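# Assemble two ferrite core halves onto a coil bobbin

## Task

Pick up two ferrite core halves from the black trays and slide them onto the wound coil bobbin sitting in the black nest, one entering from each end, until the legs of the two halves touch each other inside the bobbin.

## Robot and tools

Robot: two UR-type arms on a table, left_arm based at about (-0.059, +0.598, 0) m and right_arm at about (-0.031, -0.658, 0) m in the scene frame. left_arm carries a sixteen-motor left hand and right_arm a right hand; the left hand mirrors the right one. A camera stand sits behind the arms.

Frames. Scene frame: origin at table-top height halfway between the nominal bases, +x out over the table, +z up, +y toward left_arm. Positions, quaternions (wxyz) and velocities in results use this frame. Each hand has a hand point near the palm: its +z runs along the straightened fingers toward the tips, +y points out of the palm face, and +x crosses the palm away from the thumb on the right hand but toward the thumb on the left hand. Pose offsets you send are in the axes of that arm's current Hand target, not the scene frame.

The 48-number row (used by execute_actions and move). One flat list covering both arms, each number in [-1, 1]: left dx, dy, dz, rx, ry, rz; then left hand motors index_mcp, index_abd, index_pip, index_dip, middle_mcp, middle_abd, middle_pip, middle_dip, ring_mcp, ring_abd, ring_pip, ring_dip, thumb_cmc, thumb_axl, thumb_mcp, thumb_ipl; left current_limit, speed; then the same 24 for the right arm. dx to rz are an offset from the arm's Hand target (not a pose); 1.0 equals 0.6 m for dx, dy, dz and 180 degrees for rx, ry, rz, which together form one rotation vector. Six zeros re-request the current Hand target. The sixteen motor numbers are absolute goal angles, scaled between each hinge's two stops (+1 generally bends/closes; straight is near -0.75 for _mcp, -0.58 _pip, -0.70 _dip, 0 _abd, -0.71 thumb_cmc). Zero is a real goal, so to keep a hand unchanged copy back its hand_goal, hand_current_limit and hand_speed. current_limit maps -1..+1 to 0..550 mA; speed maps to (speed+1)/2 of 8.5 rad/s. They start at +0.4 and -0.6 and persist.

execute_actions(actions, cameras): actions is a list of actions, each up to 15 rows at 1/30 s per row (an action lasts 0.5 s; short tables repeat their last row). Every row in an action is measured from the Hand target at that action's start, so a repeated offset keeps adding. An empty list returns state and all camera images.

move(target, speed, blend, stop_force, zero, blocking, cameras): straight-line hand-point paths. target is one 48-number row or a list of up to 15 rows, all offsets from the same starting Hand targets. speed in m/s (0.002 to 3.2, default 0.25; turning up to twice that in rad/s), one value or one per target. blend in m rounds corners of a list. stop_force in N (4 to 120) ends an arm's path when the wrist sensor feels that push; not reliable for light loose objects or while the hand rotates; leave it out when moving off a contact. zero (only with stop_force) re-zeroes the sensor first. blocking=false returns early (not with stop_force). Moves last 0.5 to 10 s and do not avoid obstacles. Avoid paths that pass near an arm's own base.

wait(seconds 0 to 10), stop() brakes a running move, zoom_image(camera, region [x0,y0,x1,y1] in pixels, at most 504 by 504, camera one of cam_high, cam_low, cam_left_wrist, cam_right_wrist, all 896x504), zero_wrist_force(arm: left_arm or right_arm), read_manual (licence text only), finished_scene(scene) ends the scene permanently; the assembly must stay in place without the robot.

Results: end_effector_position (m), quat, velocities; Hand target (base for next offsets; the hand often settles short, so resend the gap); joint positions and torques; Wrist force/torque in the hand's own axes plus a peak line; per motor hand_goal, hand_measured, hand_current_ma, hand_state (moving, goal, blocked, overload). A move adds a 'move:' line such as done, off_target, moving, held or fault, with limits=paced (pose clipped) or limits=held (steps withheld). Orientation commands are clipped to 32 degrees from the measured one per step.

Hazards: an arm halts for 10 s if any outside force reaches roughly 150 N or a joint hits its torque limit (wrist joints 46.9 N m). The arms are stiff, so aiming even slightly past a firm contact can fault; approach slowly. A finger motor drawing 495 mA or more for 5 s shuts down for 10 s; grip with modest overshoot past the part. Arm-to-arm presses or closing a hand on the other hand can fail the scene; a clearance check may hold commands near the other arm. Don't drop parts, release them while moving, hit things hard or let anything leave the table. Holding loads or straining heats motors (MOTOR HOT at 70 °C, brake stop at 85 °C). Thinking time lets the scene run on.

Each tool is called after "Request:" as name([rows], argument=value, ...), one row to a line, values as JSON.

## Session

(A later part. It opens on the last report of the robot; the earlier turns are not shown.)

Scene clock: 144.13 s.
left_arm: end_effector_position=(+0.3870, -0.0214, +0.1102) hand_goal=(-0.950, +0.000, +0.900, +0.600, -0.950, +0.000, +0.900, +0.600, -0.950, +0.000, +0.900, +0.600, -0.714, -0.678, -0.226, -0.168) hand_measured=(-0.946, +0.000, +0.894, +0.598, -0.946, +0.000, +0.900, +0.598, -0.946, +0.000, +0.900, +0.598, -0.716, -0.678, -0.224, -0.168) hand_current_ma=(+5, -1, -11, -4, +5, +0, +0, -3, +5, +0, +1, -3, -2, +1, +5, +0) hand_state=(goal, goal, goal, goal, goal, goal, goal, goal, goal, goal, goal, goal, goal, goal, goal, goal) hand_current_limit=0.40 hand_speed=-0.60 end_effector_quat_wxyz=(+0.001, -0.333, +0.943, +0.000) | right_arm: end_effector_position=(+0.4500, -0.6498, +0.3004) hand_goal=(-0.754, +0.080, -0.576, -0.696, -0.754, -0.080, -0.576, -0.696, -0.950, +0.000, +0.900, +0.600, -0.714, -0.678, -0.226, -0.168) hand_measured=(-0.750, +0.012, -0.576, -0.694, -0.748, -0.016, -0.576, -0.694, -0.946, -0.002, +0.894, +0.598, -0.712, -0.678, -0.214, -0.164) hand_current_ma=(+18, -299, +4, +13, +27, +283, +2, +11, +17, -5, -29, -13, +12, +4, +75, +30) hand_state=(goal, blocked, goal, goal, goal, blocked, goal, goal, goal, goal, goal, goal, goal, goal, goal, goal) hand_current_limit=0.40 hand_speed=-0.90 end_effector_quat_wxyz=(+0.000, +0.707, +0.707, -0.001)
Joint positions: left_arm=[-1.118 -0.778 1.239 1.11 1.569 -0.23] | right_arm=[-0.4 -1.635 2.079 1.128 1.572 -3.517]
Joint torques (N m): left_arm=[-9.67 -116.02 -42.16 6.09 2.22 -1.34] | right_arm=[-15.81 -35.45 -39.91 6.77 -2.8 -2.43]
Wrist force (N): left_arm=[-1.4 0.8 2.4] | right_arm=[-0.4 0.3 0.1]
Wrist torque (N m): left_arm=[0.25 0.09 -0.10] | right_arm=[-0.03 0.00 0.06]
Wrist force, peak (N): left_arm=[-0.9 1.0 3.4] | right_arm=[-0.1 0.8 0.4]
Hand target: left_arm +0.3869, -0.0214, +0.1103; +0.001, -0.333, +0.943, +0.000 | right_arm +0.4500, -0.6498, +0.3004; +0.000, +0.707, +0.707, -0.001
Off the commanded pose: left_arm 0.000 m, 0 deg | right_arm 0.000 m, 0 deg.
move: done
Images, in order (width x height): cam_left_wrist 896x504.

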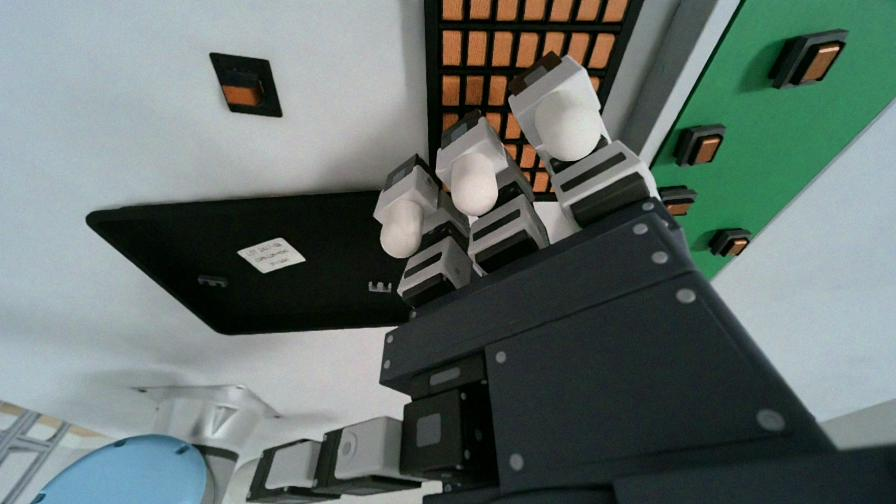

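Request:
move(target=[-0.1573,0.5583,-0.4,0,0,0,-0.95,0,0.9,0.6,-0.95,0,0.9,0.6,-0.95,0,0.9,0.6,-0.714,-0.678,-0.226,-0.168,0.4,-0.6,0.6667,-0.0833,0.0833,0,0,-0.475,-0.754,0.08,-0.576,-0.696,-0.754,-0.08,-0.576,-0.696,-0.95,0,0.9,0.6,-0.714,-0.678,-0.226,-0.168,0.4,-0.9], speed=0.2)

Request:
move(target=[0,0,0,0,0,0,-0.95,0,0.9,0.6,-0.95,0,0.9,0.6,-0.95,0,0.9,0.6,-0.714,-0.678,-0.226,-0.168,0.4,-0.6,0.2014,0.426,0.0833,0,0,0,-0.754,0.08,-0.576,-0.696,-0.754,-0.08,-0.576,-0.696,-0.95,0,0.9,0.6,-0.714,-0.678,-0.226,-0.168,0.4,-0.9], speed=0.15, cameras=["cam_right_wrist","cam_high"])

Request:
zoom_image(camera="cam_right_wrist", region=[400, 50, 520, 160])

Scene clock: 154.30 s.
left_arm: end_effector_position=(+0.2497, +0.2984, +0.3502) hand_goal=(-0.950, +0.000, +0.900, +0.600, -0.950, +0.000, +0.900, +0.600, -0.950, +0.000, +0.900, +0.600, -0.714, -0.678, -0.226, -0.168) hand_measured=(-0.948, +0.000, +0.894, +0.598, -0.948, +0.000, +0.900, +0.598, -0.948, +0.000, +0.900, +0.598, -0.716, -0.678, -0.224, -0.168) hand_current_ma=(+5, -1, -11, -4, +5, +0, +0, -3, +5, +0, +0, -3, -2, +1, +5, +0) hand_state=(goal, goal, goal, goal, goal, goal, goal, goal, goal, goal, goal, goal, goal, goal, goal, goal) hand_current_limit=0.40 hand_speed=-0.60 end_effector_quat_wxyz=(+0.001, -0.333, +0.943, +0.000) | right_arm: end_effector_position=(+0.4001, -0.2498, +0.2501) hand_goal=(-0.754, +0.080, -0.576, -0.696, -0.754, -0.080, -0.576, -0.696, -0.950, +0.000, +0.900, +0.600, -0.714, -0.678, -0.226, -0.168) hand_measured=(-0.750, +0.012, -0.576, -0.694, -0.748, -0.016, -0.576, -0.694, -0.946, -0.002, +0.894, +0.598, -0.712, -0.678, -0.214, -0.164) hand_current_ma=(+17, -299, +4, +13, +27, +283, +2, +11, +17, -5, -29, -13, +12, +4, +75, +30) hand_state=(goal, blocked, goal, goal, goal, blocked, goal, goal, goal, goal, goal, goal, goal, goal, goal, goal) hand_current_limit=0.40 hand_speed=-0.90 end_effector_quat_wxyz=(+0.000, +0.039, +0.999, -0.001)
Joint positions: left_arm=[-1.087 -1.459 1.803 1.227 1.569 -0.199] | right_arm=[0.313 -1.387 1.912 1.047 1.571 -4.297]
Joint torques (N m): left_arm=[10.52 -65.41 -25.21 6.11 -1.98 1.81] | right_arm=[20.08 -37.49 -40.29 7.35 -0.78 -2.88]
Wrist force (N): left_arm=[-1.5 1.1 1.8] | right_arm=[-0.3 0.5 -0.1]
Wrist torque (N m): left_arm=[0.22 0.19 -0.10] | right_arm=[-0.01 0.05 0.12]
Wrist force, peak (N): left_arm=[-1.9 0.6 2.7] | right_arm=[-1.2 0.5 0.2]
Hand target: left_arm +0.2496, +0.2984, +0.3503; +0.001, -0.333, +0.943, +0.000 | right_arm +0.4001, -0.2498, +0.2501; +0.000, +0.039, +0.999, -0.001
Off the commanded pose: left_arm 0.000 m, 0 deg | right_arm 0.000 m, 0 deg.
move: done

Scene clock: 156.73 s.
left_arm: end_effector_position=(+0.2496, +0.2984, +0.3503) hand_goal=(-0.950, +0.000, +0.900, +0.600, -0.950, +0.000, +0.900, +0.600, -0.950, +0.000, +0.900, +0.600, -0.714, -0.678, -0.226, -0.168) hand_measured=(-0.948, +0.000, +0.894, +0.598, -0.948, +0.000, +0.900, +0.598, -0.948, +0.000, +0.900, +0.598, -0.716, -0.678, -0.224, -0.168) hand_current_ma=(+5, -1, -11, -4, +5, +0, +0, -3, +5, +0, +0, -3, -2, +1, +5, +0) hand_state=(goal, goal, goal, goal, goal, goal, goal, goal, goal, goal, goal, goal, goal, goal, goal, goal) hand_current_limit=0.40 hand_speed=-0.60 end_effector_quat_wxyz=(+0.001, -0.333, +0.943, +0.000) | right_arm: end_effector_position=(+0.2997, +0.0144, +0.1999) hand_goal=(-0.754, +0.080, -0.576, -0.696, -0.754, -0.080, -0.576, -0.696, -0.950, +0.000, +0.900, +0.600, -0.714, -0.678, -0.226, -0.168) hand_measured=(-0.752, +0.012, -0.576, -0.694, -0.750, -0.016, -0.576, -0.694, -0.948, -0.002, +0.894, +0.598, -0.712, -0.678, -0.214, -0.164) hand_current_ma=(+14, -299, +4, +13, +26, +283, +2, +11, +15, -5, -29, -13, +11, +4, +75, +30) hand_state=(goal, blocked, goal, goal, goal, blocked, goal, goal, goal, goal, goal, goal, goal, goal, goal, goal) hand_current_limit=0.40 hand_speed=-0.90 end_effector_quat_wxyz=(+0.000, +0.039, +0.999, -0.001)
Joint positions: left_arm=[-1.087 -1.459 1.803 1.227 1.569 -0.199] | right_arm=[0.808 -1.125 1.651 1.046 1.571 -3.802]
Joint torques (N m): left_arm=[10.53 -66.1 -23.44 6.23 -1.95 1.88] | right_arm=[19.03 -59.62 -39.63 6.83 1.88 2.93]
Wrist force (N): left_arm=[-1.6 0.7 1.8] | right_arm=[-0.4 0.1 -0.3]
Wrist torque (N m): left_arm=[0.17 0.19 -0.10] | right_arm=[-0.03 0.02 -0.11]
Wrist force, peak (N): left_arm=[-1.6 1.5 2.3] | right_arm=[0.0 1.9 0.2]
Hand target: left_arm +0.2496, +0.2984, +0.3503; +0.001, -0.333, +0.943, +0.000 | right_arm +0.2996, +0.0145, +0.1999; +0.000, +0.039, +0.999, -0.001
Off the commanded pose: left_arm 0.000 m, 0 deg | right_arm 0.000 m, 0 deg.
move: done
Images, in order (width x height): cam_high 896x504, cam_right_wrist 896x504.

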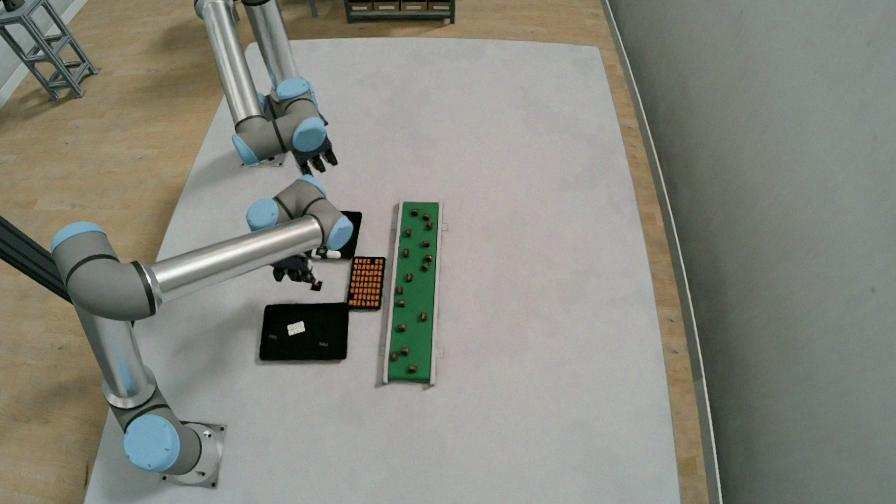

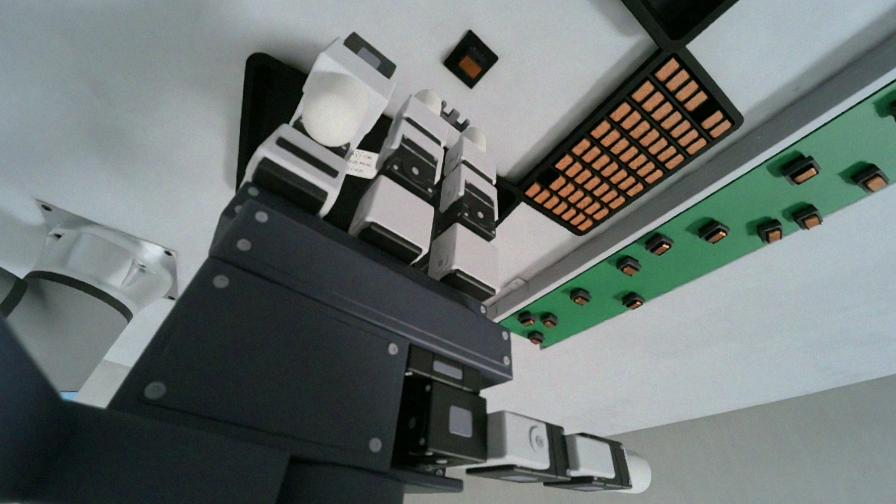

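Scaled by 4.200 from the camera's 896x504 image, which has a finer 1280x720 frame.

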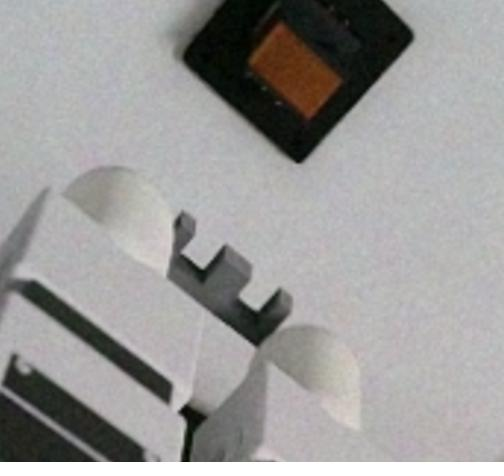

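Request:
zoom_image(camera="cam_right_wrist", region=[435, 20, 505, 95])

Request:
zoom_image(camera="cam_right_wrist", region=[410, 80, 500, 160])

Scaled by 6.720 from the camera's 896x504 image, which has a finer 1280x720 frame.

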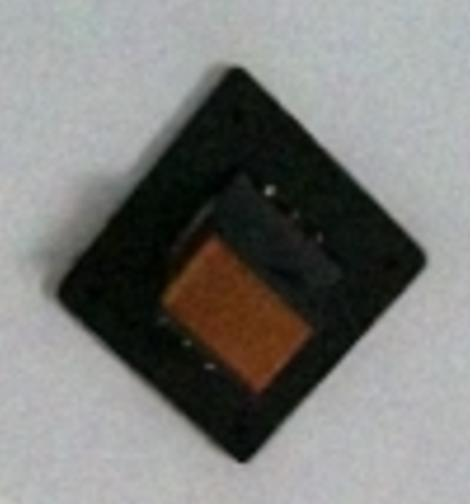

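Scaled by 5.600 from the camera's 896x504 image, which has a finer 1280x720 frame.

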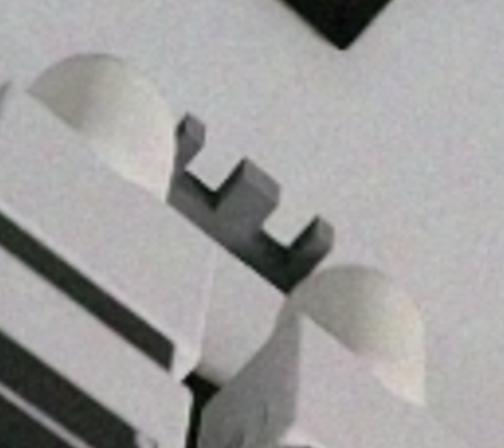

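Request:
move(target=[0,0,0,0,0,0,-0.95,0,0.9,0.6,-0.95,0,0.9,0.6,-0.95,0,0.9,0.6,-0.714,-0.678,-0.226,-0.168,0.4,-0.6,0,0,0.0865,0,0,0,-0.754,0.08,-0.576,-0.696,-0.754,-0.08,-0.576,-0.696,-0.95,0,0.9,0.6,-0.714,-0.678,-0.226,-0.168,0.4,-0.9], speed=0.1, cameras=["cam_right_wrist"])

Request:
zoom_image(camera="cam_right_wrist", region=[420, 50, 500, 130])

Scene clock: 160.20 s.
left_arm: end_effector_position=(+0.2496, +0.2984, +0.3503) hand_goal=(-0.950, +0.000, +0.900, +0.600, -0.950, +0.000, +0.900, +0.600, -0.950, +0.000, +0.900, +0.600, -0.714, -0.678, -0.226, -0.168) hand_measured=(-0.948, +0.000, +0.894, +0.598, -0.948, +0.000, +0.900, +0.598, -0.948, +0.000, +0.900, +0.598, -0.716, -0.678, -0.224, -0.168) hand_current_ma=(+5, -1, -11, -4, +5, +0, +0, -3, +5, +0, +0, -3, -2, +1, +5, +0) hand_state=(goal, goal, goal, goal, goal, goal, goal, goal, goal, goal, goal, goal, goal, goal, goal, goal) hand_current_limit=0.40 hand_speed=-0.60 end_effector_quat_wxyz=(+0.001, -0.333, +0.943, +0.000) | right_arm: end_effector_position=(+0.2996, +0.0144, +0.1481) hand_goal=(-0.754, +0.080, -0.576, -0.696, -0.754, -0.080, -0.576, -0.696, -0.950, +0.000, +0.900, +0.600, -0.714, -0.678, -0.226, -0.168) hand_measured=(-0.752, +0.012, -0.576, -0.694, -0.750, -0.016, -0.576, -0.694, -0.948, -0.002, +0.894, +0.598, -0.712, -0.678, -0.214, -0.164) hand_current_ma=(+14, -299, +4, +13, +26, +283, +2, +11, +15, -5, -29, -13, +11, +4, +75, +30) hand_state=(goal, blocked, goal, goal, goal, blocked, goal, goal, goal, goal, goal, goal, goal, goal, goal, goal) hand_current_limit=0.40 hand_speed=-0.90 end_effector_quat_wxyz=(+0.000, +0.039, +0.999, -0.001)
Joint positions: left_arm=[-1.087 -1.459 1.803 1.227 1.569 -0.199] | right_arm=[0.808 -1.079 1.687 0.965 1.571 -3.802]
Joint torques (N m): left_arm=[13.39 -60.9 -24.13 6.1 -1.9 2.07] | right_arm=[11.79 -62.75 -18.85 0.69 0.67 0.57]
Wrist force (N): left_arm=[-1.4 1.0 2.1] | right_arm=[0.0 0.6 0.1]
Wrist torque (N m): left_arm=[0.19 0.17 -0.10] | right_arm=[-0.04 -0.04 -0.08]
Wrist force, peak (N): left_arm=[-1.8 1.1 2.4] | right_arm=[-0.3 0.2 1.1]
Hand target: left_arm +0.2496, +0.2984, +0.3503; +0.001, -0.333, +0.943, +0.000 | right_arm +0.2996, +0.0144, +0.1480; +0.000, +0.039, +0.999, -0.001
Off the commanded pose: left_arm 0.000 m, 0 deg | right_arm 0.000 m, 0 deg.
move: done
Images, in order (width x height): cam_right_wrist 896x504.

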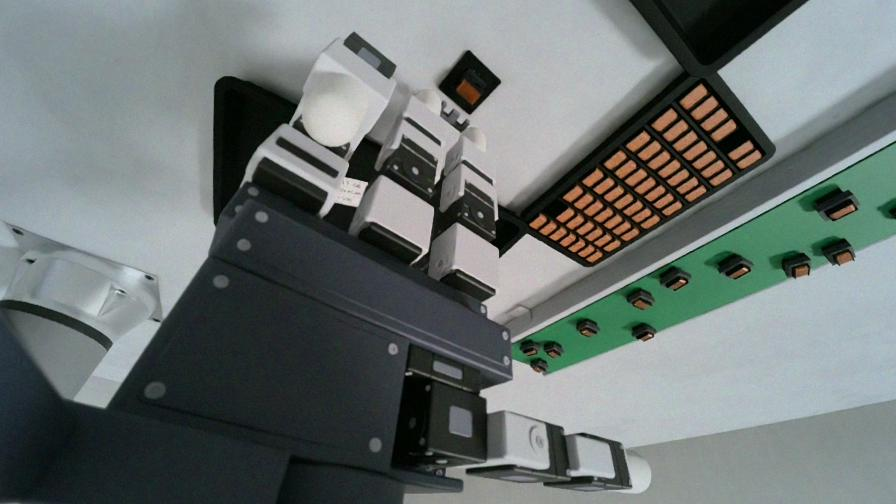

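Scaled by 6.300 from the camera's 896x504 image, which has a finer 1280x720 frame.

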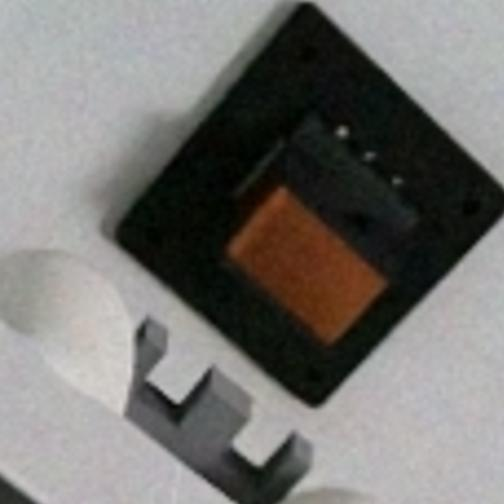

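Request:
zoom_image(camera="cam_right_wrist", region=[452, 62, 492, 102])

Scaled by 12.600 from the camera's 896x504 image, which has a finer 1280x720 frame.

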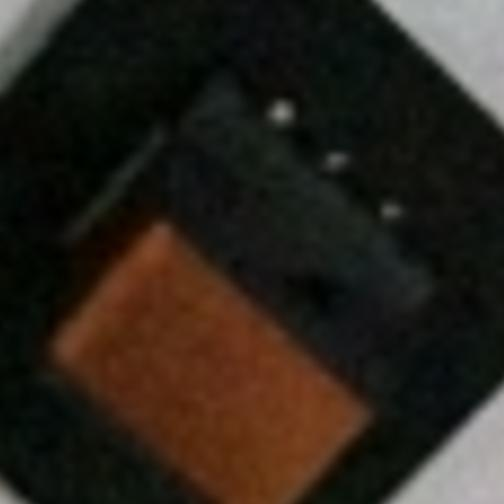

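Request:
move([
  [0,0,0,0,0,0,-0.95,0,0.9,0.6,-0.95,0,0.9,0.6,-0.95,0,0.9,0.6,-0.714,-0.678,-0.226,-0.168,0.4,-0.6,0,-0.05,0,0,0,0,-0.754,0.08,-0.576,-0.696,-0.754,-0.08,-0.576,-0.696,-0.95,0,0.9,0.6,-0.714,-0.678,-0.226,-0.168,0.4,-0.9],
  [0,0,0,0,0,0,-0.95,0,0.9,0.6,-0.95,0,0.9,0.6,-0.95,0,0.9,0.6,-0.714,-0.678,-0.226,-0.168,0.4,-0.6,0,-0.05,0.0333,0,0,0,-0.754,0.08,-0.576,-0.696,-0.754,-0.08,-0.576,-0.696,-0.95,0,0.9,0.6,-0.714,-0.678,-0.226,-0.168,0.4,-0.9],
], speed=0.1)

Request:
move(target=[0,0,0,0,0,0,-0.95,0,0.9,0.6,-0.95,0,0.9,0.6,-0.95,0,0.9,0.6,-0.714,-0.678,-0.226,-0.168,0.4,-0.6,0,0,0.015,0,0,0,-0.754,0.08,-0.576,-0.696,-0.754,-0.08,-0.576,-0.696,-0.95,0,0.9,0.6,-0.714,-0.678,-0.226,-0.168,0.4,-0.9], speed=0.006, stop_force=4, cameras=["cam_right_wrist"])

Request:
zoom_image(camera="cam_right_wrist", region=[410, 80, 500, 160])

Scene clock: 166.30 s.
left_arm: end_effector_position=(+0.2496, +0.2984, +0.3503) hand_goal=(-0.950, +0.000, +0.900, +0.600, -0.950, +0.000, +0.900, +0.600, -0.950, +0.000, +0.900, +0.600, -0.714, -0.678, -0.226, -0.168) hand_measured=(-0.948, +0.000, +0.894, +0.598, -0.948, +0.000, +0.900, +0.598, -0.948, +0.000, +0.900, +0.598, -0.716, -0.678, -0.224, -0.168) hand_current_ma=(+5, -1, -11, -4, +5, +0, +0, -3, +5, +0, +0, -3, -2, +1, +5, +0) hand_state=(goal, goal, goal, goal, goal, goal, goal, goal, goal, goal, goal, goal, goal, goal, goal, goal) hand_current_limit=0.40 hand_speed=-0.60 end_effector_quat_wxyz=(+0.001, -0.333, +0.943, +0.000) | right_arm: end_effector_position=(+0.2972, -0.0155, +0.1282) hand_goal=(-0.754, +0.080, -0.576, -0.696, -0.754, -0.080, -0.576, -0.696, -0.950, +0.000, +0.900, +0.600, -0.714, -0.678, -0.226, -0.168) hand_measured=(-0.752, +0.012, -0.576, -0.694, -0.750, -0.016, -0.576, -0.694, -0.948, -0.002, +0.894, +0.598, -0.712, -0.678, -0.214, -0.164) hand_current_ma=(+14, -299, +4, +13, +26, +283, +2, +11, +15, -5, -29, -13, +11, +4, +74, +30) hand_state=(goal, blocked, goal, goal, goal, blocked, goal, goal, goal, goal, goal, goal, goal, goal, goal, goal) hand_current_limit=0.40 hand_speed=-0.90 end_effector_quat_wxyz=(+0.000, +0.039, +0.999, -0.001)
Joint positions: left_arm=[-1.087 -1.459 1.803 1.227 1.569 -0.199] | right_arm=[0.778 -1.098 1.76 0.91 1.571 -3.832]
Joint torques (N m): left_arm=[10.38 -64.67 -24.32 6.06 -1.98 1.39] | right_arm=[-12.91 -57.67 -17.26 0.61 -2.13 -2.18]
Wrist force (N): left_arm=[-1.2 1.2 2.1] | right_arm=[-0.4 0.8 0.2]
Wrist torque (N m): left_arm=[0.21 0.15 -0.08] | right_arm=[0.00 0.04 0.11]
Wrist force, peak (N): left_arm=[-1.6 1.3 2.5] | right_arm=[-0.4 0.6 1.0]
Hand target: left_arm +0.2496, +0.2984, +0.3503; +0.001, -0.333, +0.943, +0.000 | right_arm +0.2972, -0.0155, +0.1281; +0.000, +0.039, +0.999, -0.001
Off the commanded pose: left_arm 0.000 m, 0 deg | right_arm 0.000 m, 0 deg.
move: done

Scene clock: 168.70 s.
left_arm: end_effector_position=(+0.2496, +0.2984, +0.3503) hand_goal=(-0.950, +0.000, +0.900, +0.600, -0.950, +0.000, +0.900, +0.600, -0.950, +0.000, +0.900, +0.600, -0.714, -0.678, -0.226, -0.168) hand_measured=(-0.948, +0.000, +0.894, +0.598, -0.948, +0.000, +0.900, +0.598, -0.948, +0.000, +0.900, +0.598, -0.716, -0.678, -0.224, -0.168) hand_current_ma=(+5, -1, -11, -4, +5, +0, +0, -3, +5, +0, +0, -3, -2, +1, +5, +0) hand_state=(goal, goal, goal, goal, goal, goal, goal, goal, goal, goal, goal, goal, goal, goal, goal, goal) hand_current_limit=0.40 hand_speed=-0.60 end_effector_quat_wxyz=(+0.001, -0.333, +0.943, +0.000) | right_arm: end_effector_position=(+0.2972, -0.0155, +0.1223) hand_goal=(-0.754, +0.080, -0.576, -0.696, -0.754, -0.080, -0.576, -0.696, -0.950, +0.000, +0.900, +0.600, -0.714, -0.678, -0.226, -0.168) hand_measured=(-0.752, +0.012, -0.576, -0.694, -0.750, -0.016, -0.576, -0.694, -0.948, -0.002, +0.894, +0.598, -0.712, -0.678, -0.214, -0.164) hand_current_ma=(+13, -299, +4, +13, +26, +283, +2, +11, +15, -5, -29, -13, +11, +4, +74, +30) hand_state=(goal, blocked, goal, goal, goal, blocked, goal, goal, goal, goal, goal, goal, goal, goal, goal, goal) hand_current_limit=0.40 hand_speed=-0.90 end_effector_quat_wxyz=(+0.000, +0.039, +0.999, -0.001)
Joint positions: left_arm=[-1.087 -1.459 1.803 1.227 1.569 -0.199] | right_arm=[0.778 -1.092 1.763 0.901 1.571 -3.832]
Joint torques (N m): left_arm=[13.82 -63.73 -23.03 5.79 -2.24 1.79] | right_arm=[-9.67 -75.56 -35.34 6.82 -2.86 -0.83]
Wrist force (N): left_arm=[-1.7 1.1 1.9] | right_arm=[0.0 0.5 -3.7]
Wrist torque (N m): left_arm=[0.21 0.20 -0.12] | right_arm=[0.28 0.02 0.14]
Wrist force, peak (N): left_arm=[-1.6 1.5 2.2] | right_arm=[-0.2 0.2 -7.8]
Hand target: left_arm +0.2496, +0.2984, +0.3503; +0.001, -0.333, +0.943, +0.000 | right_arm +0.2972, -0.0155, +0.1223; +0.000, +0.039, +0.999, -0.001 (not the last commanded pose)
Off the commanded pose: left_arm 0.000 m, 0 deg | right_arm 0.003 m, 0 deg.
move: contact (right_arm)
Images, in order (width x height): cam_right_wrist 896x504.

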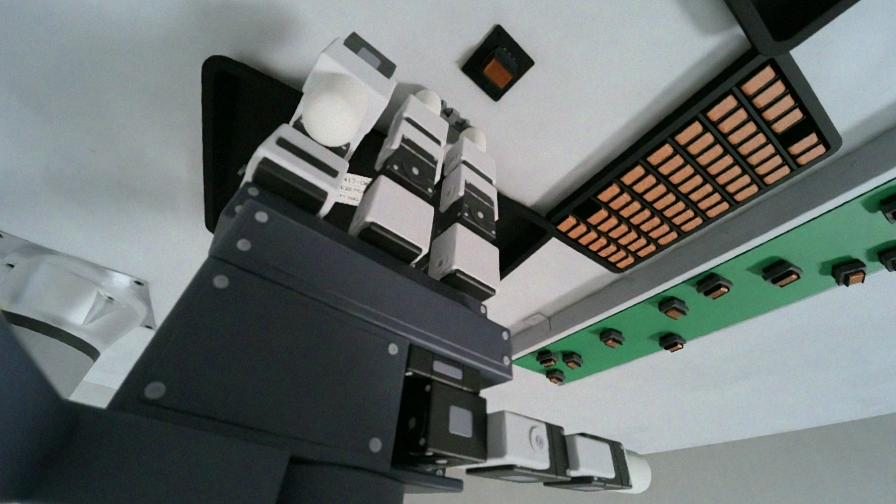

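Scaled by 5.600 from the camera's 896x504 image, which has a finer 1280x720 frame.

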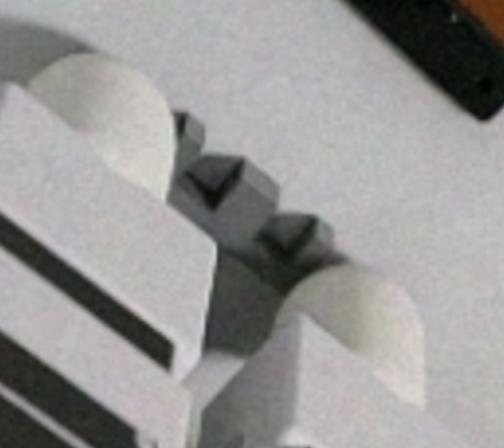

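Request:
move([
  [0,0,0,0,0,0,-0.95,0,0.9,0.6,-0.95,0,0.9,0.6,-0.95,0,0.9,0.6,-0.714,-0.678,-0.226,-0.168,0.4,-0.6,0,0,-0.001,0,0,0,-0.754,0.08,-0.576,-0.696,-0.754,-0.08,-0.576,-0.696,-0.95,0,0.9,0.6,-0.714,-0.678,-0.226,-0.168,0.4,-0.9],
  [0,0,0,0,0,0,-0.95,0,0.9,0.6,-0.95,0,0.9,0.6,-0.95,0,0.9,0.6,-0.714,-0.678,-0.226,-0.168,0.4,-0.6,0,0,-0.001,0,0,0,-0.754,-0.04,-0.576,-0.696,-0.754,0.04,-0.576,-0.696,-0.95,0,0.9,0.6,-0.714,-0.678,-0.226,-0.168,0.4,-0.9],
], speed=0.02, cameras=["cam_right_wrist"])

Request:
zoom_image(camera="cam_right_wrist", region=[410, 80, 500, 160])

Request:
move(target=[0,0,0,0,0,0,-0.95,0,0.9,0.6,-0.95,0,0.9,0.6,-0.95,0,0.9,0.6,-0.714,-0.678,-0.226,-0.168,0.4,-0.6,0,0,0.008,0,0,0,-0.754,-0.04,-0.576,-0.696,-0.754,0.04,-0.576,-0.696,-0.95,0,0.9,0.6,-0.714,-0.678,-0.226,-0.168,0.4,-0.9], speed=0.004, stop_force=4)

Scene clock: 170.60 s.
left_arm: end_effector_position=(+0.2496, +0.2984, +0.3503) hand_goal=(-0.950, +0.000, +0.900, +0.600, -0.950, +0.000, +0.900, +0.600, -0.950, +0.000, +0.900, +0.600, -0.714, -0.678, -0.226, -0.168) hand_measured=(-0.948, +0.000, +0.894, +0.598, -0.948, +0.000, +0.900, +0.598, -0.948, +0.000, +0.900, +0.598, -0.716, -0.678, -0.224, -0.168) hand_current_ma=(+5, -1, -11, -4, +5, +0, +0, -3, +5, +0, +0, -3, -2, +1, +5, +0) hand_state=(goal, goal, goal, goal, goal, goal, goal, goal, goal, goal, goal, goal, goal, goal, goal, goal) hand_current_limit=0.40 hand_speed=-0.60 end_effector_quat_wxyz=(+0.001, -0.333, +0.943, +0.000) | right_arm: end_effector_position=(+0.2972, -0.0155, +0.1229) hand_goal=(-0.754, -0.040, -0.576, -0.696, -0.754, +0.040, -0.576, -0.696, -0.950, +0.000, +0.900, +0.600, -0.714, -0.678, -0.226, -0.168) hand_measured=(-0.752, -0.036, -0.576, -0.694, -0.750, +0.036, -0.576, -0.694, -0.948, -0.002, +0.894, +0.598, -0.712, -0.678, -0.214, -0.164) hand_current_ma=(+13, +15, +4, +13, +26, -14, +2, +11, +15, -5, -29, -13, +11, +4, +74, +30) hand_state=(goal, goal, goal, goal, goal, goal, goal, goal, goal, goal, goal, goal, goal, goal, goal, goal) hand_current_limit=0.40 hand_speed=-0.90 end_effector_quat_wxyz=(+0.000, +0.039, +0.999, -0.001)
Joint positions: left_arm=[-1.087 -1.459 1.803 1.227 1.569 -0.199] | right_arm=[0.778 -1.092 1.763 0.902 1.571 -3.832]
Joint torques (N m): left_arm=[13.75 -64.55 -25.07 6.17 -2.37 1.75] | right_arm=[-9.25 -77.07 -36.17 6.9 -2.47 -1.09]
Wrist force (N): left_arm=[-1.3 0.8 1.8] | right_arm=[-0.1 0.6 0.5]
Wrist torque (N m): left_arm=[0.18 0.16 -0.08] | right_arm=[-0.06 0.00 0.14]
Wrist force, peak (N): left_arm=[-1.9 0.7 2.2] | right_arm=[-0.3 0.7 -4.3]
Hand target: left_arm +0.2496, +0.2984, +0.3503; +0.001, -0.333, +0.943, +0.000 | right_arm +0.2972, -0.0155, +0.1229; +0.000, +0.039, +0.999, -0.001
Off the commanded pose: left_arm 0.000 m, 0 deg | right_arm 0.000 m, 0 deg.
move: done
Images, in order (width x height): cam_right_wrist 896x504.

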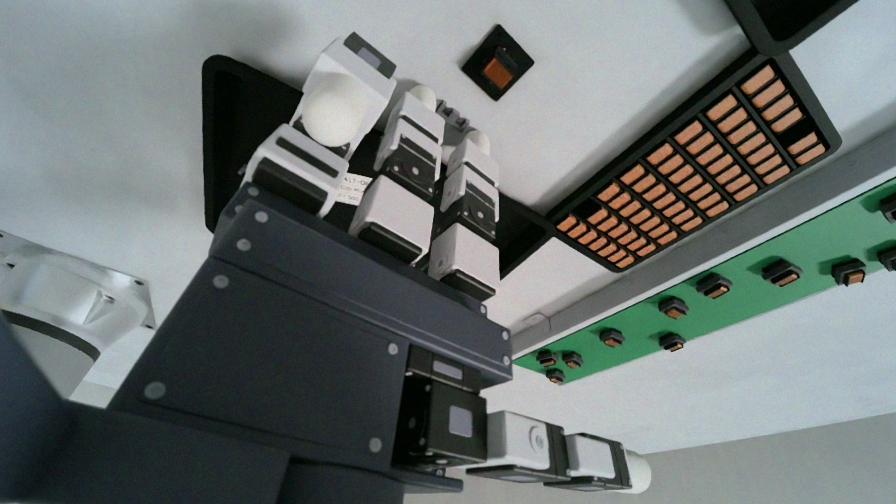

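Scaled by 5.600 from the camera's 896x504 image, which has a finer 1280x720 frame.

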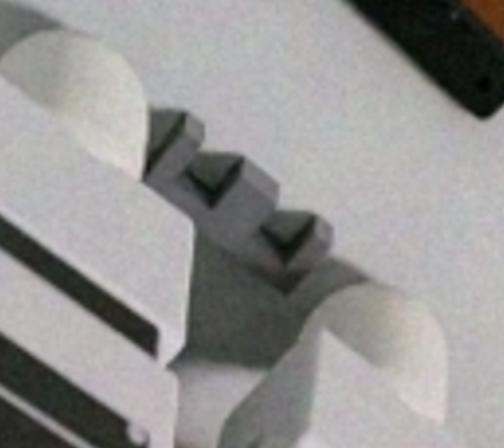

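Scene clock: 172.23 s.
left_arm: end_effector_position=(+0.2496, +0.2984, +0.3503) hand_goal=(-0.950, +0.000, +0.900, +0.600, -0.950, +0.000, +0.900, +0.600, -0.950, +0.000, +0.900, +0.600, -0.714, -0.678, -0.226, -0.168) hand_measured=(-0.948, +0.000, +0.894, +0.598, -0.948, +0.000, +0.900, +0.598, -0.948, +0.000, +0.900, +0.598, -0.716, -0.678, -0.224, -0.168) hand_current_ma=(+5, -1, -11, -4, +5, +0, +0, -3, +5, +0, +0, -3, -2, +1, +5, +0) hand_state=(goal, goal, goal, goal, goal, goal, goal, goal, goal, goal, goal, goal, goal, goal, goal, goal) hand_current_limit=0.40 hand_speed=-0.60 end_effector_quat_wxyz=(+0.001, -0.333, +0.943, +0.000) | right_arm: end_effector_position=(+0.2973, -0.0155, +0.1220) hand_goal=(-0.754, -0.040, -0.576, -0.696, -0.754, +0.040, -0.576, -0.696, -0.950, +0.000, +0.900, +0.600, -0.714, -0.678, -0.226, -0.168) hand_measured=(-0.752, -0.036, -0.576, -0.694, -0.750, +0.036, -0.576, -0.694, -0.948, -0.002, +0.894, +0.598, -0.712, -0.678, -0.214, -0.164) hand_current_ma=(+13, +13, +4, +13, +26, -14, +2, +11, +15, -5, -29, -13, +11, +4, +74, +30) hand_state=(goal, goal, goal, goal, goal, goal, goal, goal, goal, goal, goal, goal, goal, goal, goal, goal) hand_current_limit=0.40 hand_speed=-0.90 end_effector_quat_wxyz=(+0.000, +0.039, +0.999, +0.000)
Joint positions: left_arm=[-1.087 -1.459 1.803 1.227 1.569 -0.199] | right_arm=[0.778 -1.091 1.764 0.9 1.571 -3.832]
Joint torques (N m): left_arm=[13.06 -65.44 -24 5.97 -1.74 1.78] | right_arm=[-8.06 -75.68 -34.21 6.54 -2.5 -0.84]
Wrist force (N): left_arm=[-1.5 0.7 2.1] | right_arm=[-0.2 0.3 -5.0]
Wrist torque (N m): left_arm=[0.14 0.18 -0.10] | right_arm=[0.33 0.01 0.12]
Wrist force, peak (N): left_arm=[-1.5 1.0 2.3] | right_arm=[-0.3 0.4 -7.9]
Hand target: left_arm +0.2496, +0.2984, +0.3503; +0.001, -0.333, +0.943, +0.000 | right_arm +0.2973, -0.0155, +0.1220; +0.000, +0.039, +0.999, +0.000 (not the last commanded pose)
Off the commanded pose: left_arm 0.000 m, 0 deg | right_arm 0.004 m, 0 deg.
move: contact (right_arm)

Request:
move([
  [0,0,0,0,0,0,-0.95,0,0.9,0.6,-0.95,0,0.9,0.6,-0.95,0,0.9,0.6,-0.714,-0.678,-0.226,-0.168,0.4,-0.6,0,0,-0.0007,0,0,0,-0.754,-0.04,-0.576,-0.696,-0.754,0.04,-0.576,-0.696,-0.95,0,0.9,0.6,-0.714,-0.678,-0.226,-0.168,0.4,-0.9],
  [0,0,0,0,0,0,-0.95,0,0.9,0.6,-0.95,0,0.9,0.6,-0.95,0,0.9,0.6,-0.714,-0.678,-0.226,-0.168,0.4,-0.6,0,0,-0.0007,0,0,0,-0.754,0.085,-0.576,-0.696,-0.754,-0.085,-0.576,-0.696,-0.95,0,0.9,0.6,-0.714,-0.678,-0.226,-0.168,0.4,-0.9],
], speed=0.02, cameras=["cam_right_wrist"])

Request:
zoom_image(camera="cam_right_wrist", region=[410, 80, 500, 160])

Scene clock: 174.13 s.
left_arm: end_effector_position=(+0.2496, +0.2984, +0.3503) hand_goal=(-0.950, +0.000, +0.900, +0.600, -0.950, +0.000, +0.900, +0.600, -0.950, +0.000, +0.900, +0.600, -0.714, -0.678, -0.226, -0.168) hand_measured=(-0.948, +0.000, +0.894, +0.598, -0.948, +0.000, +0.900, +0.598, -0.948, +0.000, +0.900, +0.598, -0.716, -0.678, -0.224, -0.168) hand_current_ma=(+5, -1, -11, -4, +5, +0, +0, -3, +5, +0, +0, -3, -2, +1, +5, +0) hand_state=(goal, goal, goal, goal, goal, goal, goal, goal, goal, goal, goal, goal, goal, goal, goal, goal) hand_current_limit=0.40 hand_speed=-0.60 end_effector_quat_wxyz=(+0.001, -0.333, +0.943, +0.000) | right_arm: end_effector_position=(+0.2973, -0.0155, +0.1224) hand_goal=(-0.754, +0.084, -0.576, -0.696, -0.754, -0.086, -0.576, -0.696, -0.950, +0.000, +0.900, +0.600, -0.714, -0.678, -0.226, -0.168) hand_measured=(-0.752, +0.010, -0.576, -0.694, -0.750, -0.014, -0.576, -0.694, -0.948, -0.002, +0.894, +0.598, -0.712, -0.678, -0.214, -0.164) hand_current_ma=(+13, -323, +4, +13, +26, +314, +2, +11, +15, -5, -29, -13, +11, +4, +74, +30) hand_state=(goal, blocked, goal, goal, goal, blocked, goal, goal, goal, goal, goal, goal, goal, goal, goal, goal) hand_current_limit=0.40 hand_speed=-0.90 end_effector_quat_wxyz=(+0.000, +0.039, +0.999, +0.000)
Joint positions: left_arm=[-1.087 -1.459 1.803 1.227 1.569 -0.199] | right_arm=[0.778 -1.092 1.763 0.901 1.571 -3.832]
Joint torques (N m): left_arm=[12.51 -61.92 -24 5.87 -2 1.43] | right_arm=[-8.71 -79.86 -36.04 7.25 -2.43 -0.88]
Wrist force (N): left_arm=[-1.3 1.0 2.1] | right_arm=[-0.5 0.4 0.2]
Wrist torque (N m): left_arm=[0.18 0.17 -0.09] | right_arm=[-0.07 0.06 0.08]
Wrist force, peak (N): left_arm=[-1.5 1.1 2.3] | right_arm=[0.1 0.4 -5.2]
Hand target: left_arm +0.2496, +0.2984, +0.3503; +0.001, -0.333, +0.943, +0.000 | right_arm +0.2973, -0.0155, +0.1224; +0.000, +0.039, +0.999, +0.000
Off the commanded pose: left_arm 0.000 m, 0 deg | right_arm 0.000 m, 0 deg.
move: done
Images, in order (width x height): cam_right_wrist 896x504.

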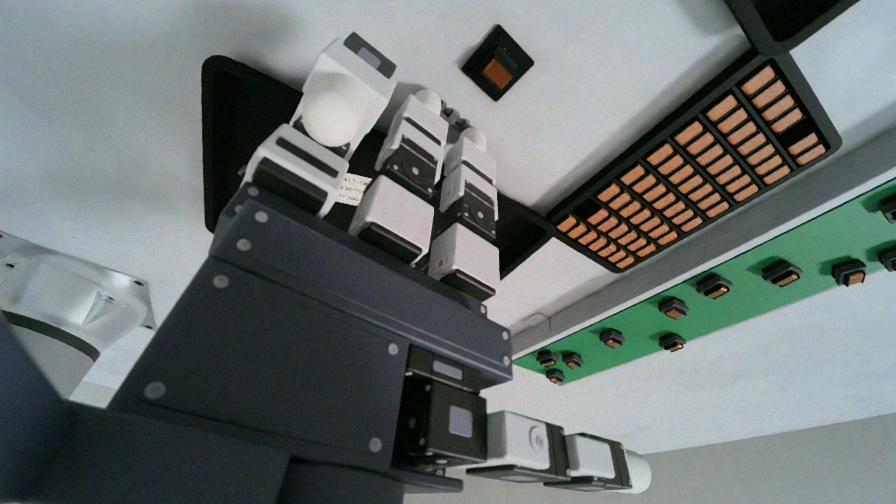

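Scaled by 5.600 from the camera's 896x504 image, which has a finer 1280x720 frame.

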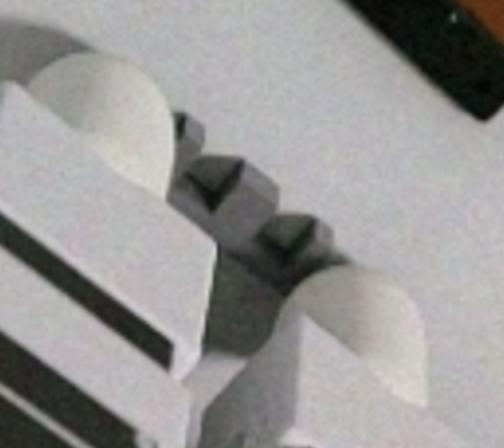

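Request:
move(target=[0,0,0,0,0,0,-0.95,0,0.9,0.6,-0.95,0,0.9,0.6,-0.95,0,0.9,0.6,-0.714,-0.678,-0.226,-0.168,0.4,-0.6,0,0.0167,-0.0092,0,0,0,-0.754,0.085,-0.576,-0.696,-0.754,-0.085,-0.576,-0.696,-0.95,0,0.9,0.6,-0.714,-0.678,-0.226,-0.168,0.4,-0.9], speed=0.05, cameras=["cam_right_wrist"])

Request:
zoom_image(camera="cam_right_wrist", region=[430, 30, 530, 130])

Scene clock: 175.33 s.
left_arm: end_effector_position=(+0.2496, +0.2984, +0.3503) hand_goal=(-0.950, +0.000, +0.900, +0.600, -0.950, +0.000, +0.900, +0.600, -0.950, +0.000, +0.900, +0.600, -0.714, -0.678, -0.226, -0.168) hand_measured=(-0.948, +0.000, +0.894, +0.598, -0.948, +0.000, +0.900, +0.598, -0.948, +0.000, +0.900, +0.598, -0.716, -0.678, -0.224, -0.168) hand_current_ma=(+5, -1, -11, -4, +5, +0, +0, -3, +5, +0, +0, -3, -2, +1, +5, +0) hand_state=(goal, goal, goal, goal, goal, goal, goal, goal, goal, goal, goal, goal, goal, goal, goal, goal) hand_current_limit=0.40 hand_speed=-0.60 end_effector_quat_wxyz=(+0.001, -0.333, +0.943, +0.000) | right_arm: end_effector_position=(+0.2980, -0.0056, +0.1279) hand_goal=(-0.754, +0.084, -0.576, -0.696, -0.754, -0.086, -0.576, -0.696, -0.950, +0.000, +0.900, +0.600, -0.714, -0.678, -0.226, -0.168) hand_measured=(-0.752, +0.010, -0.576, -0.694, -0.750, -0.014, -0.576, -0.694, -0.948, -0.002, +0.894, +0.598, -0.712, -0.678, -0.214, -0.164) hand_current_ma=(+13, -323, +4, +13, +26, +314, +2, +11, +15, -5, -29, -13, +11, +4, +74, +30) hand_state=(goal, blocked, goal, goal, goal, blocked, goal, goal, goal, goal, goal, goal, goal, goal, goal, goal) hand_current_limit=0.40 hand_speed=-0.90 end_effector_quat_wxyz=(+0.000, +0.039, +0.999, +0.000)
Joint positions: left_arm=[-1.087 -1.459 1.803 1.227 1.569 -0.199] | right_arm=[0.788 -1.085 1.74 0.917 1.571 -3.821]
Joint torques (N m): left_arm=[11.29 -62.89 -23.35 6.07 -2.12 1.59] | right_arm=[19.69 -57.59 -35.92 6.92 -1.95 2.9]
Wrist force (N): left_arm=[-1.4 0.8 1.9] | right_arm=[-0.5 0.1 0.0]
Wrist torque (N m): left_arm=[0.16 0.17 -0.09] | right_arm=[-0.07 0.06 -0.13]
Wrist force, peak (N): left_arm=[-1.5 1.4 2.3] | right_arm=[-0.1 1.1 0.3]
Hand target: left_arm +0.2496, +0.2984, +0.3503; +0.001, -0.333, +0.943, +0.000 | right_arm +0.2981, -0.0055, +0.1279; +0.000, +0.039, +0.999, +0.000
Off the commanded pose: left_arm 0.000 m, 0 deg | right_arm 0.000 m, 0 deg.
move: done
Images, in order (width x height): cam_right_wrist 896x504.

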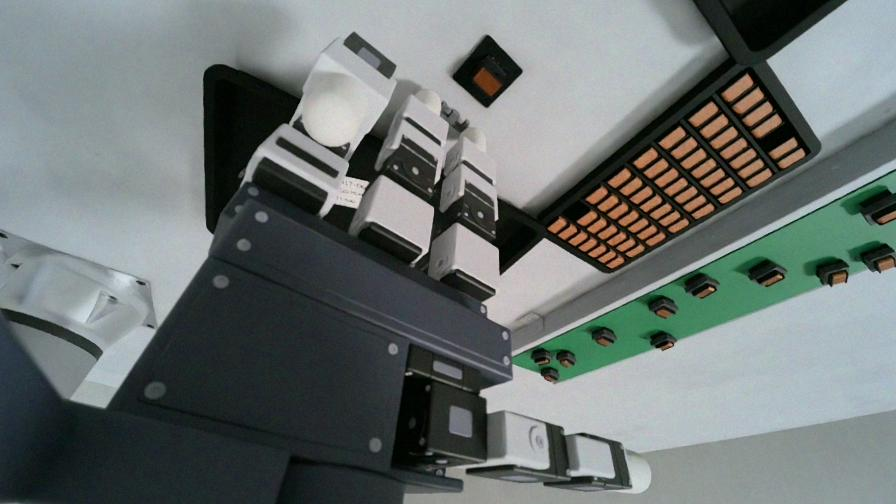

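Scaled by 5.040 from the camera's 896x504 image, which has a finer 1280x720 frame.

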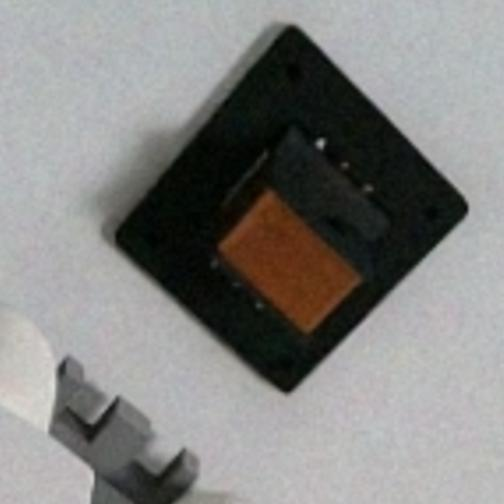

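Request:
move(target=[0,0,0,0,0,0,-0.95,0,0.9,0.6,-0.95,0,0.9,0.6,-0.95,0,0.9,0.6,-0.714,-0.678,-0.226,-0.168,0.4,-0.6,0,0.0333,0,0,0,0,-0.754,0.085,-0.576,-0.696,-0.754,-0.085,-0.576,-0.696,-0.95,0,0.9,0.6,-0.714,-0.678,-0.226,-0.168,0.4,-0.9], speed=0.05, cameras=["cam_right_wrist"])

Request:
zoom_image(camera="cam_right_wrist", region=[430, 60, 500, 130])

Scene clock: 178.37 s.
left_arm: end_effector_position=(+0.2496, +0.2984, +0.3503) hand_goal=(-0.950, +0.000, +0.900, +0.600, -0.950, +0.000, +0.900, +0.600, -0.950, +0.000, +0.900, +0.600, -0.714, -0.678, -0.226, -0.168) hand_measured=(-0.948, +0.000, +0.894, +0.598, -0.948, +0.000, +0.900, +0.598, -0.948, +0.000, +0.900, +0.598, -0.716, -0.678, -0.224, -0.168) hand_current_ma=(+5, -1, -11, -4, +5, +0, +0, -3, +5, +0, +0, -3, -2, +1, +5, +0) hand_state=(goal, goal, goal, goal, goal, goal, goal, goal, goal, goal, goal, goal, goal, goal, goal, goal) hand_current_limit=0.40 hand_speed=-0.60 end_effector_quat_wxyz=(+0.001, -0.333, +0.943, +0.000) | right_arm: end_effector_position=(+0.2996, +0.0144, +0.1279) hand_goal=(-0.754, +0.084, -0.576, -0.696, -0.754, -0.086, -0.576, -0.696, -0.950, +0.000, +0.900, +0.600, -0.714, -0.678, -0.226, -0.168) hand_measured=(-0.752, +0.010, -0.576, -0.694, -0.750, -0.014, -0.576, -0.694, -0.948, -0.002, +0.894, +0.598, -0.712, -0.678, -0.214, -0.164) hand_current_ma=(+13, -323, +4, +13, +26, +314, +2, +11, +15, -5, -29, -13, +11, +4, +74, +30) hand_state=(goal, blocked, goal, goal, goal, blocked, goal, goal, goal, goal, goal, goal, goal, goal, goal, goal) hand_current_limit=0.40 hand_speed=-0.90 end_effector_quat_wxyz=(+0.000, +0.039, +0.999, +0.000)
Joint positions: left_arm=[-1.087 -1.459 1.803 1.227 1.569 -0.199] | right_arm=[0.808 -1.06 1.699 0.933 1.571 -3.802]
Joint torques (N m): left_arm=[14.47 -62.5 -25.11 5.92 -1.94 1.48] | right_arm=[20.92 -61.2 -38.65 6.9 -2.39 2.64]
Wrist force (N): left_arm=[-1.8 1.0 2.1] | right_arm=[-0.6 0.5 0.3]
Wrist torque (N m): left_arm=[0.18 0.23 -0.13] | right_arm=[-0.04 0.03 -0.13]
Wrist force, peak (N): left_arm=[-1.6 1.2 2.3] | right_arm=[0.3 1.0 0.4]
Hand target: left_arm +0.2496, +0.2984, +0.3503; +0.001, -0.333, +0.943, +0.000 | right_arm +0.2996, +0.0144, +0.1279; +0.000, +0.039, +0.999, +0.000
Off the commanded pose: left_arm 0.000 m, 0 deg | right_arm 0.000 m, 0 deg.
move: done
Images, in order (width x height): cam_right_wrist 896x504.

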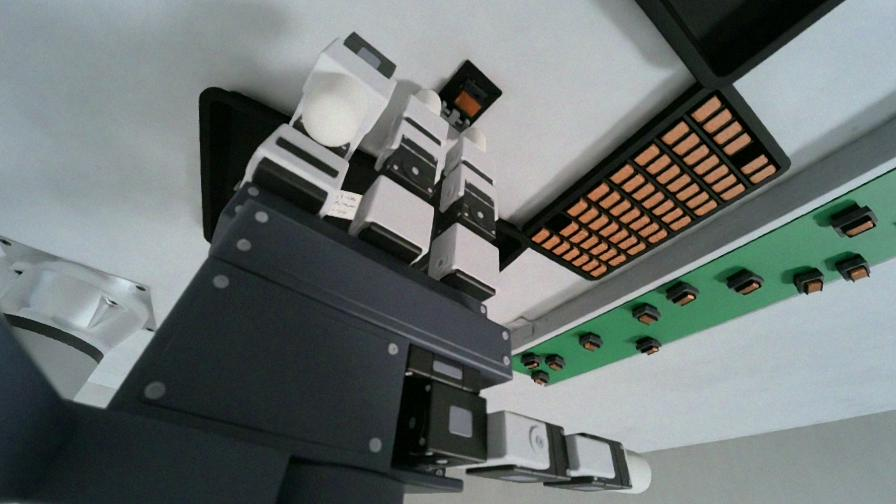

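Scaled by 7.200 from the camera's 896x504 image, which has a finer 1280x720 frame.

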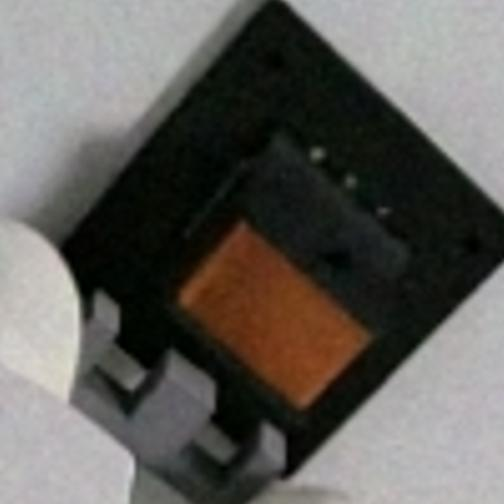

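Request:
zoom_image(camera="cam_right_wrist", region=[438, 84, 482, 128])

Scaled by 11.455 from the camera's 896x504 image, which has a finer 1280x720 frame.

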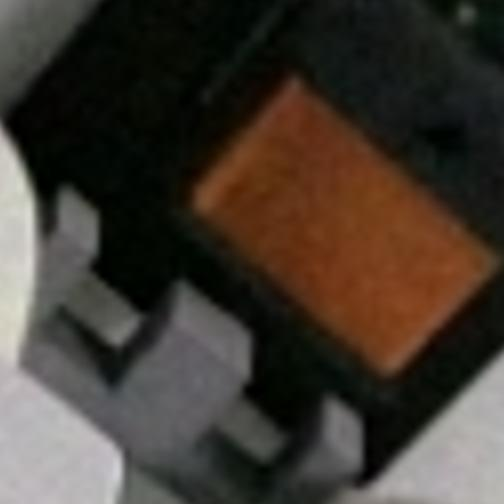

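Request:
move(target=[0,0,0,0,0,0,-0.95,0,0.9,0.6,-0.95,0,0.9,0.6,-0.95,0,0.9,0.6,-0.714,-0.678,-0.226,-0.168,0.4,-0.6,0,0.0133,0,0,0,0,-0.754,0.085,-0.576,-0.696,-0.754,-0.085,-0.576,-0.696,-0.95,0,0.9,0.6,-0.714,-0.678,-0.226,-0.168,0.4,-0.9], speed=0.008, stop_force=4, cameras=["cam_right_wrist"])

Request:
zoom_image(camera="cam_right_wrist", region=[438, 84, 482, 128])

Scene clock: 182.87 s.
left_arm: end_effector_position=(+0.2496, +0.2984, +0.3503) hand_goal=(-0.950, +0.000, +0.900, +0.600, -0.950, +0.000, +0.900, +0.600, -0.950, +0.000, +0.900, +0.600, -0.714, -0.678, -0.226, -0.168) hand_measured=(-0.948, +0.000, +0.894, +0.598, -0.948, +0.000, +0.900, +0.598, -0.948, +0.000, +0.900, +0.598, -0.716, -0.678, -0.224, -0.168) hand_current_ma=(+5, -1, -11, -4, +5, +0, +0, -3, +5, +0, +0, -3, -2, +1, +5, +0) hand_state=(goal, goal, goal, goal, goal, goal, goal, goal, goal, goal, goal, goal, goal, goal, goal, goal) hand_current_limit=0.40 hand_speed=-0.60 end_effector_quat_wxyz=(+0.001, -0.333, +0.943, +0.000) | right_arm: end_effector_position=(+0.3002, +0.0224, +0.1279) hand_goal=(-0.754, +0.084, -0.576, -0.696, -0.754, -0.086, -0.576, -0.696, -0.950, +0.000, +0.900, +0.600, -0.714, -0.678, -0.226, -0.168) hand_measured=(-0.752, +0.010, -0.576, -0.694, -0.750, -0.014, -0.576, -0.694, -0.948, -0.002, +0.894, +0.598, -0.712, -0.678, -0.214, -0.164) hand_current_ma=(+7, -323, +3, +10, +26, +314, +2, +11, +15, -5, -29, -13, +11, +4, +74, +30) hand_state=(goal, blocked, goal, goal, goal, blocked, goal, goal, goal, goal, goal, goal, goal, goal, goal, goal) hand_current_limit=0.40 hand_speed=-0.90 end_effector_quat_wxyz=(+0.000, +0.039, +0.999, +0.000)
Joint positions: left_arm=[-1.087 -1.459 1.803 1.227 1.569 -0.199] | right_arm=[0.816 -1.05 1.682 0.94 1.571 -3.794]
Joint torques (N m): left_arm=[14.28 -61.41 -23.86 6.51 -1.72 1.29] | right_arm=[19.86 -62.69 -37.64 6.92 -2.41 2.64]
Wrist force (N): left_arm=[-1.2 1.4 2.2] | right_arm=[-0.8 0.3 0.2]
Wrist torque (N m): left_arm=[0.22 0.16 -0.09] | right_arm=[-0.05 0.02 -0.15]
Wrist force, peak (N): left_arm=[-1.7 1.2 2.3] | right_arm=[-1.0 0.8 0.4]
Hand target: left_arm +0.2496, +0.2984, +0.3503; +0.001, -0.333, +0.943, +0.000 | right_arm +0.3002, +0.0224, +0.1279; +0.000, +0.039, +0.999, +0.000
Off the commanded pose: left_arm 0.000 m, 0 deg | right_arm 0.000 m, 0 deg.
move: done
Images, in order (width x height): cam_right_wrist 896x504.

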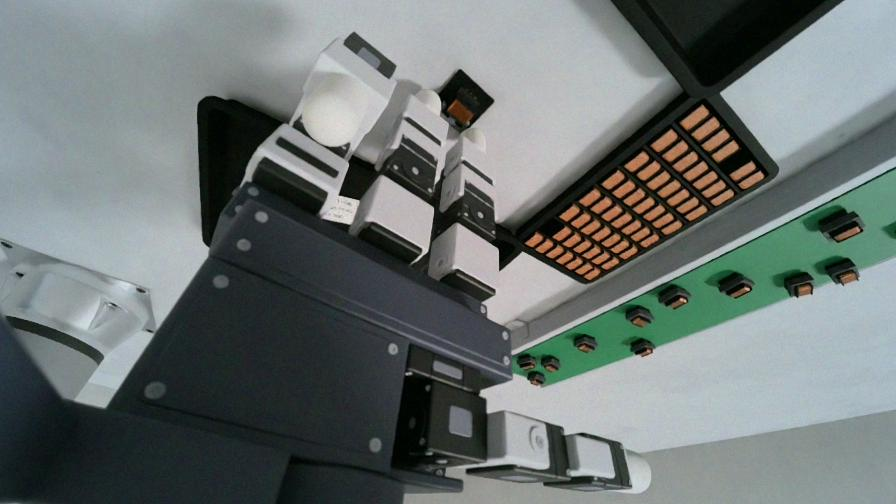

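Scaled by 11.455 from the camera's 896x504 image, which has a finer 1280x720 frame.

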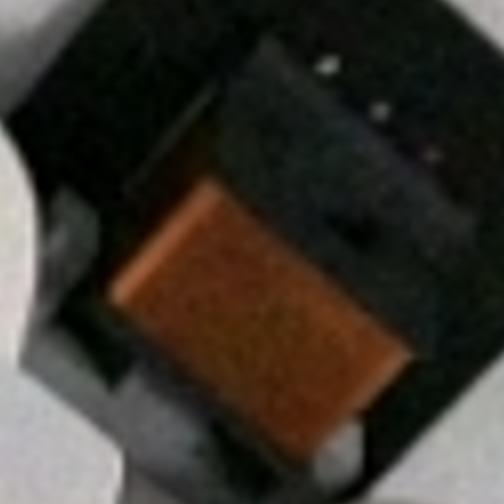

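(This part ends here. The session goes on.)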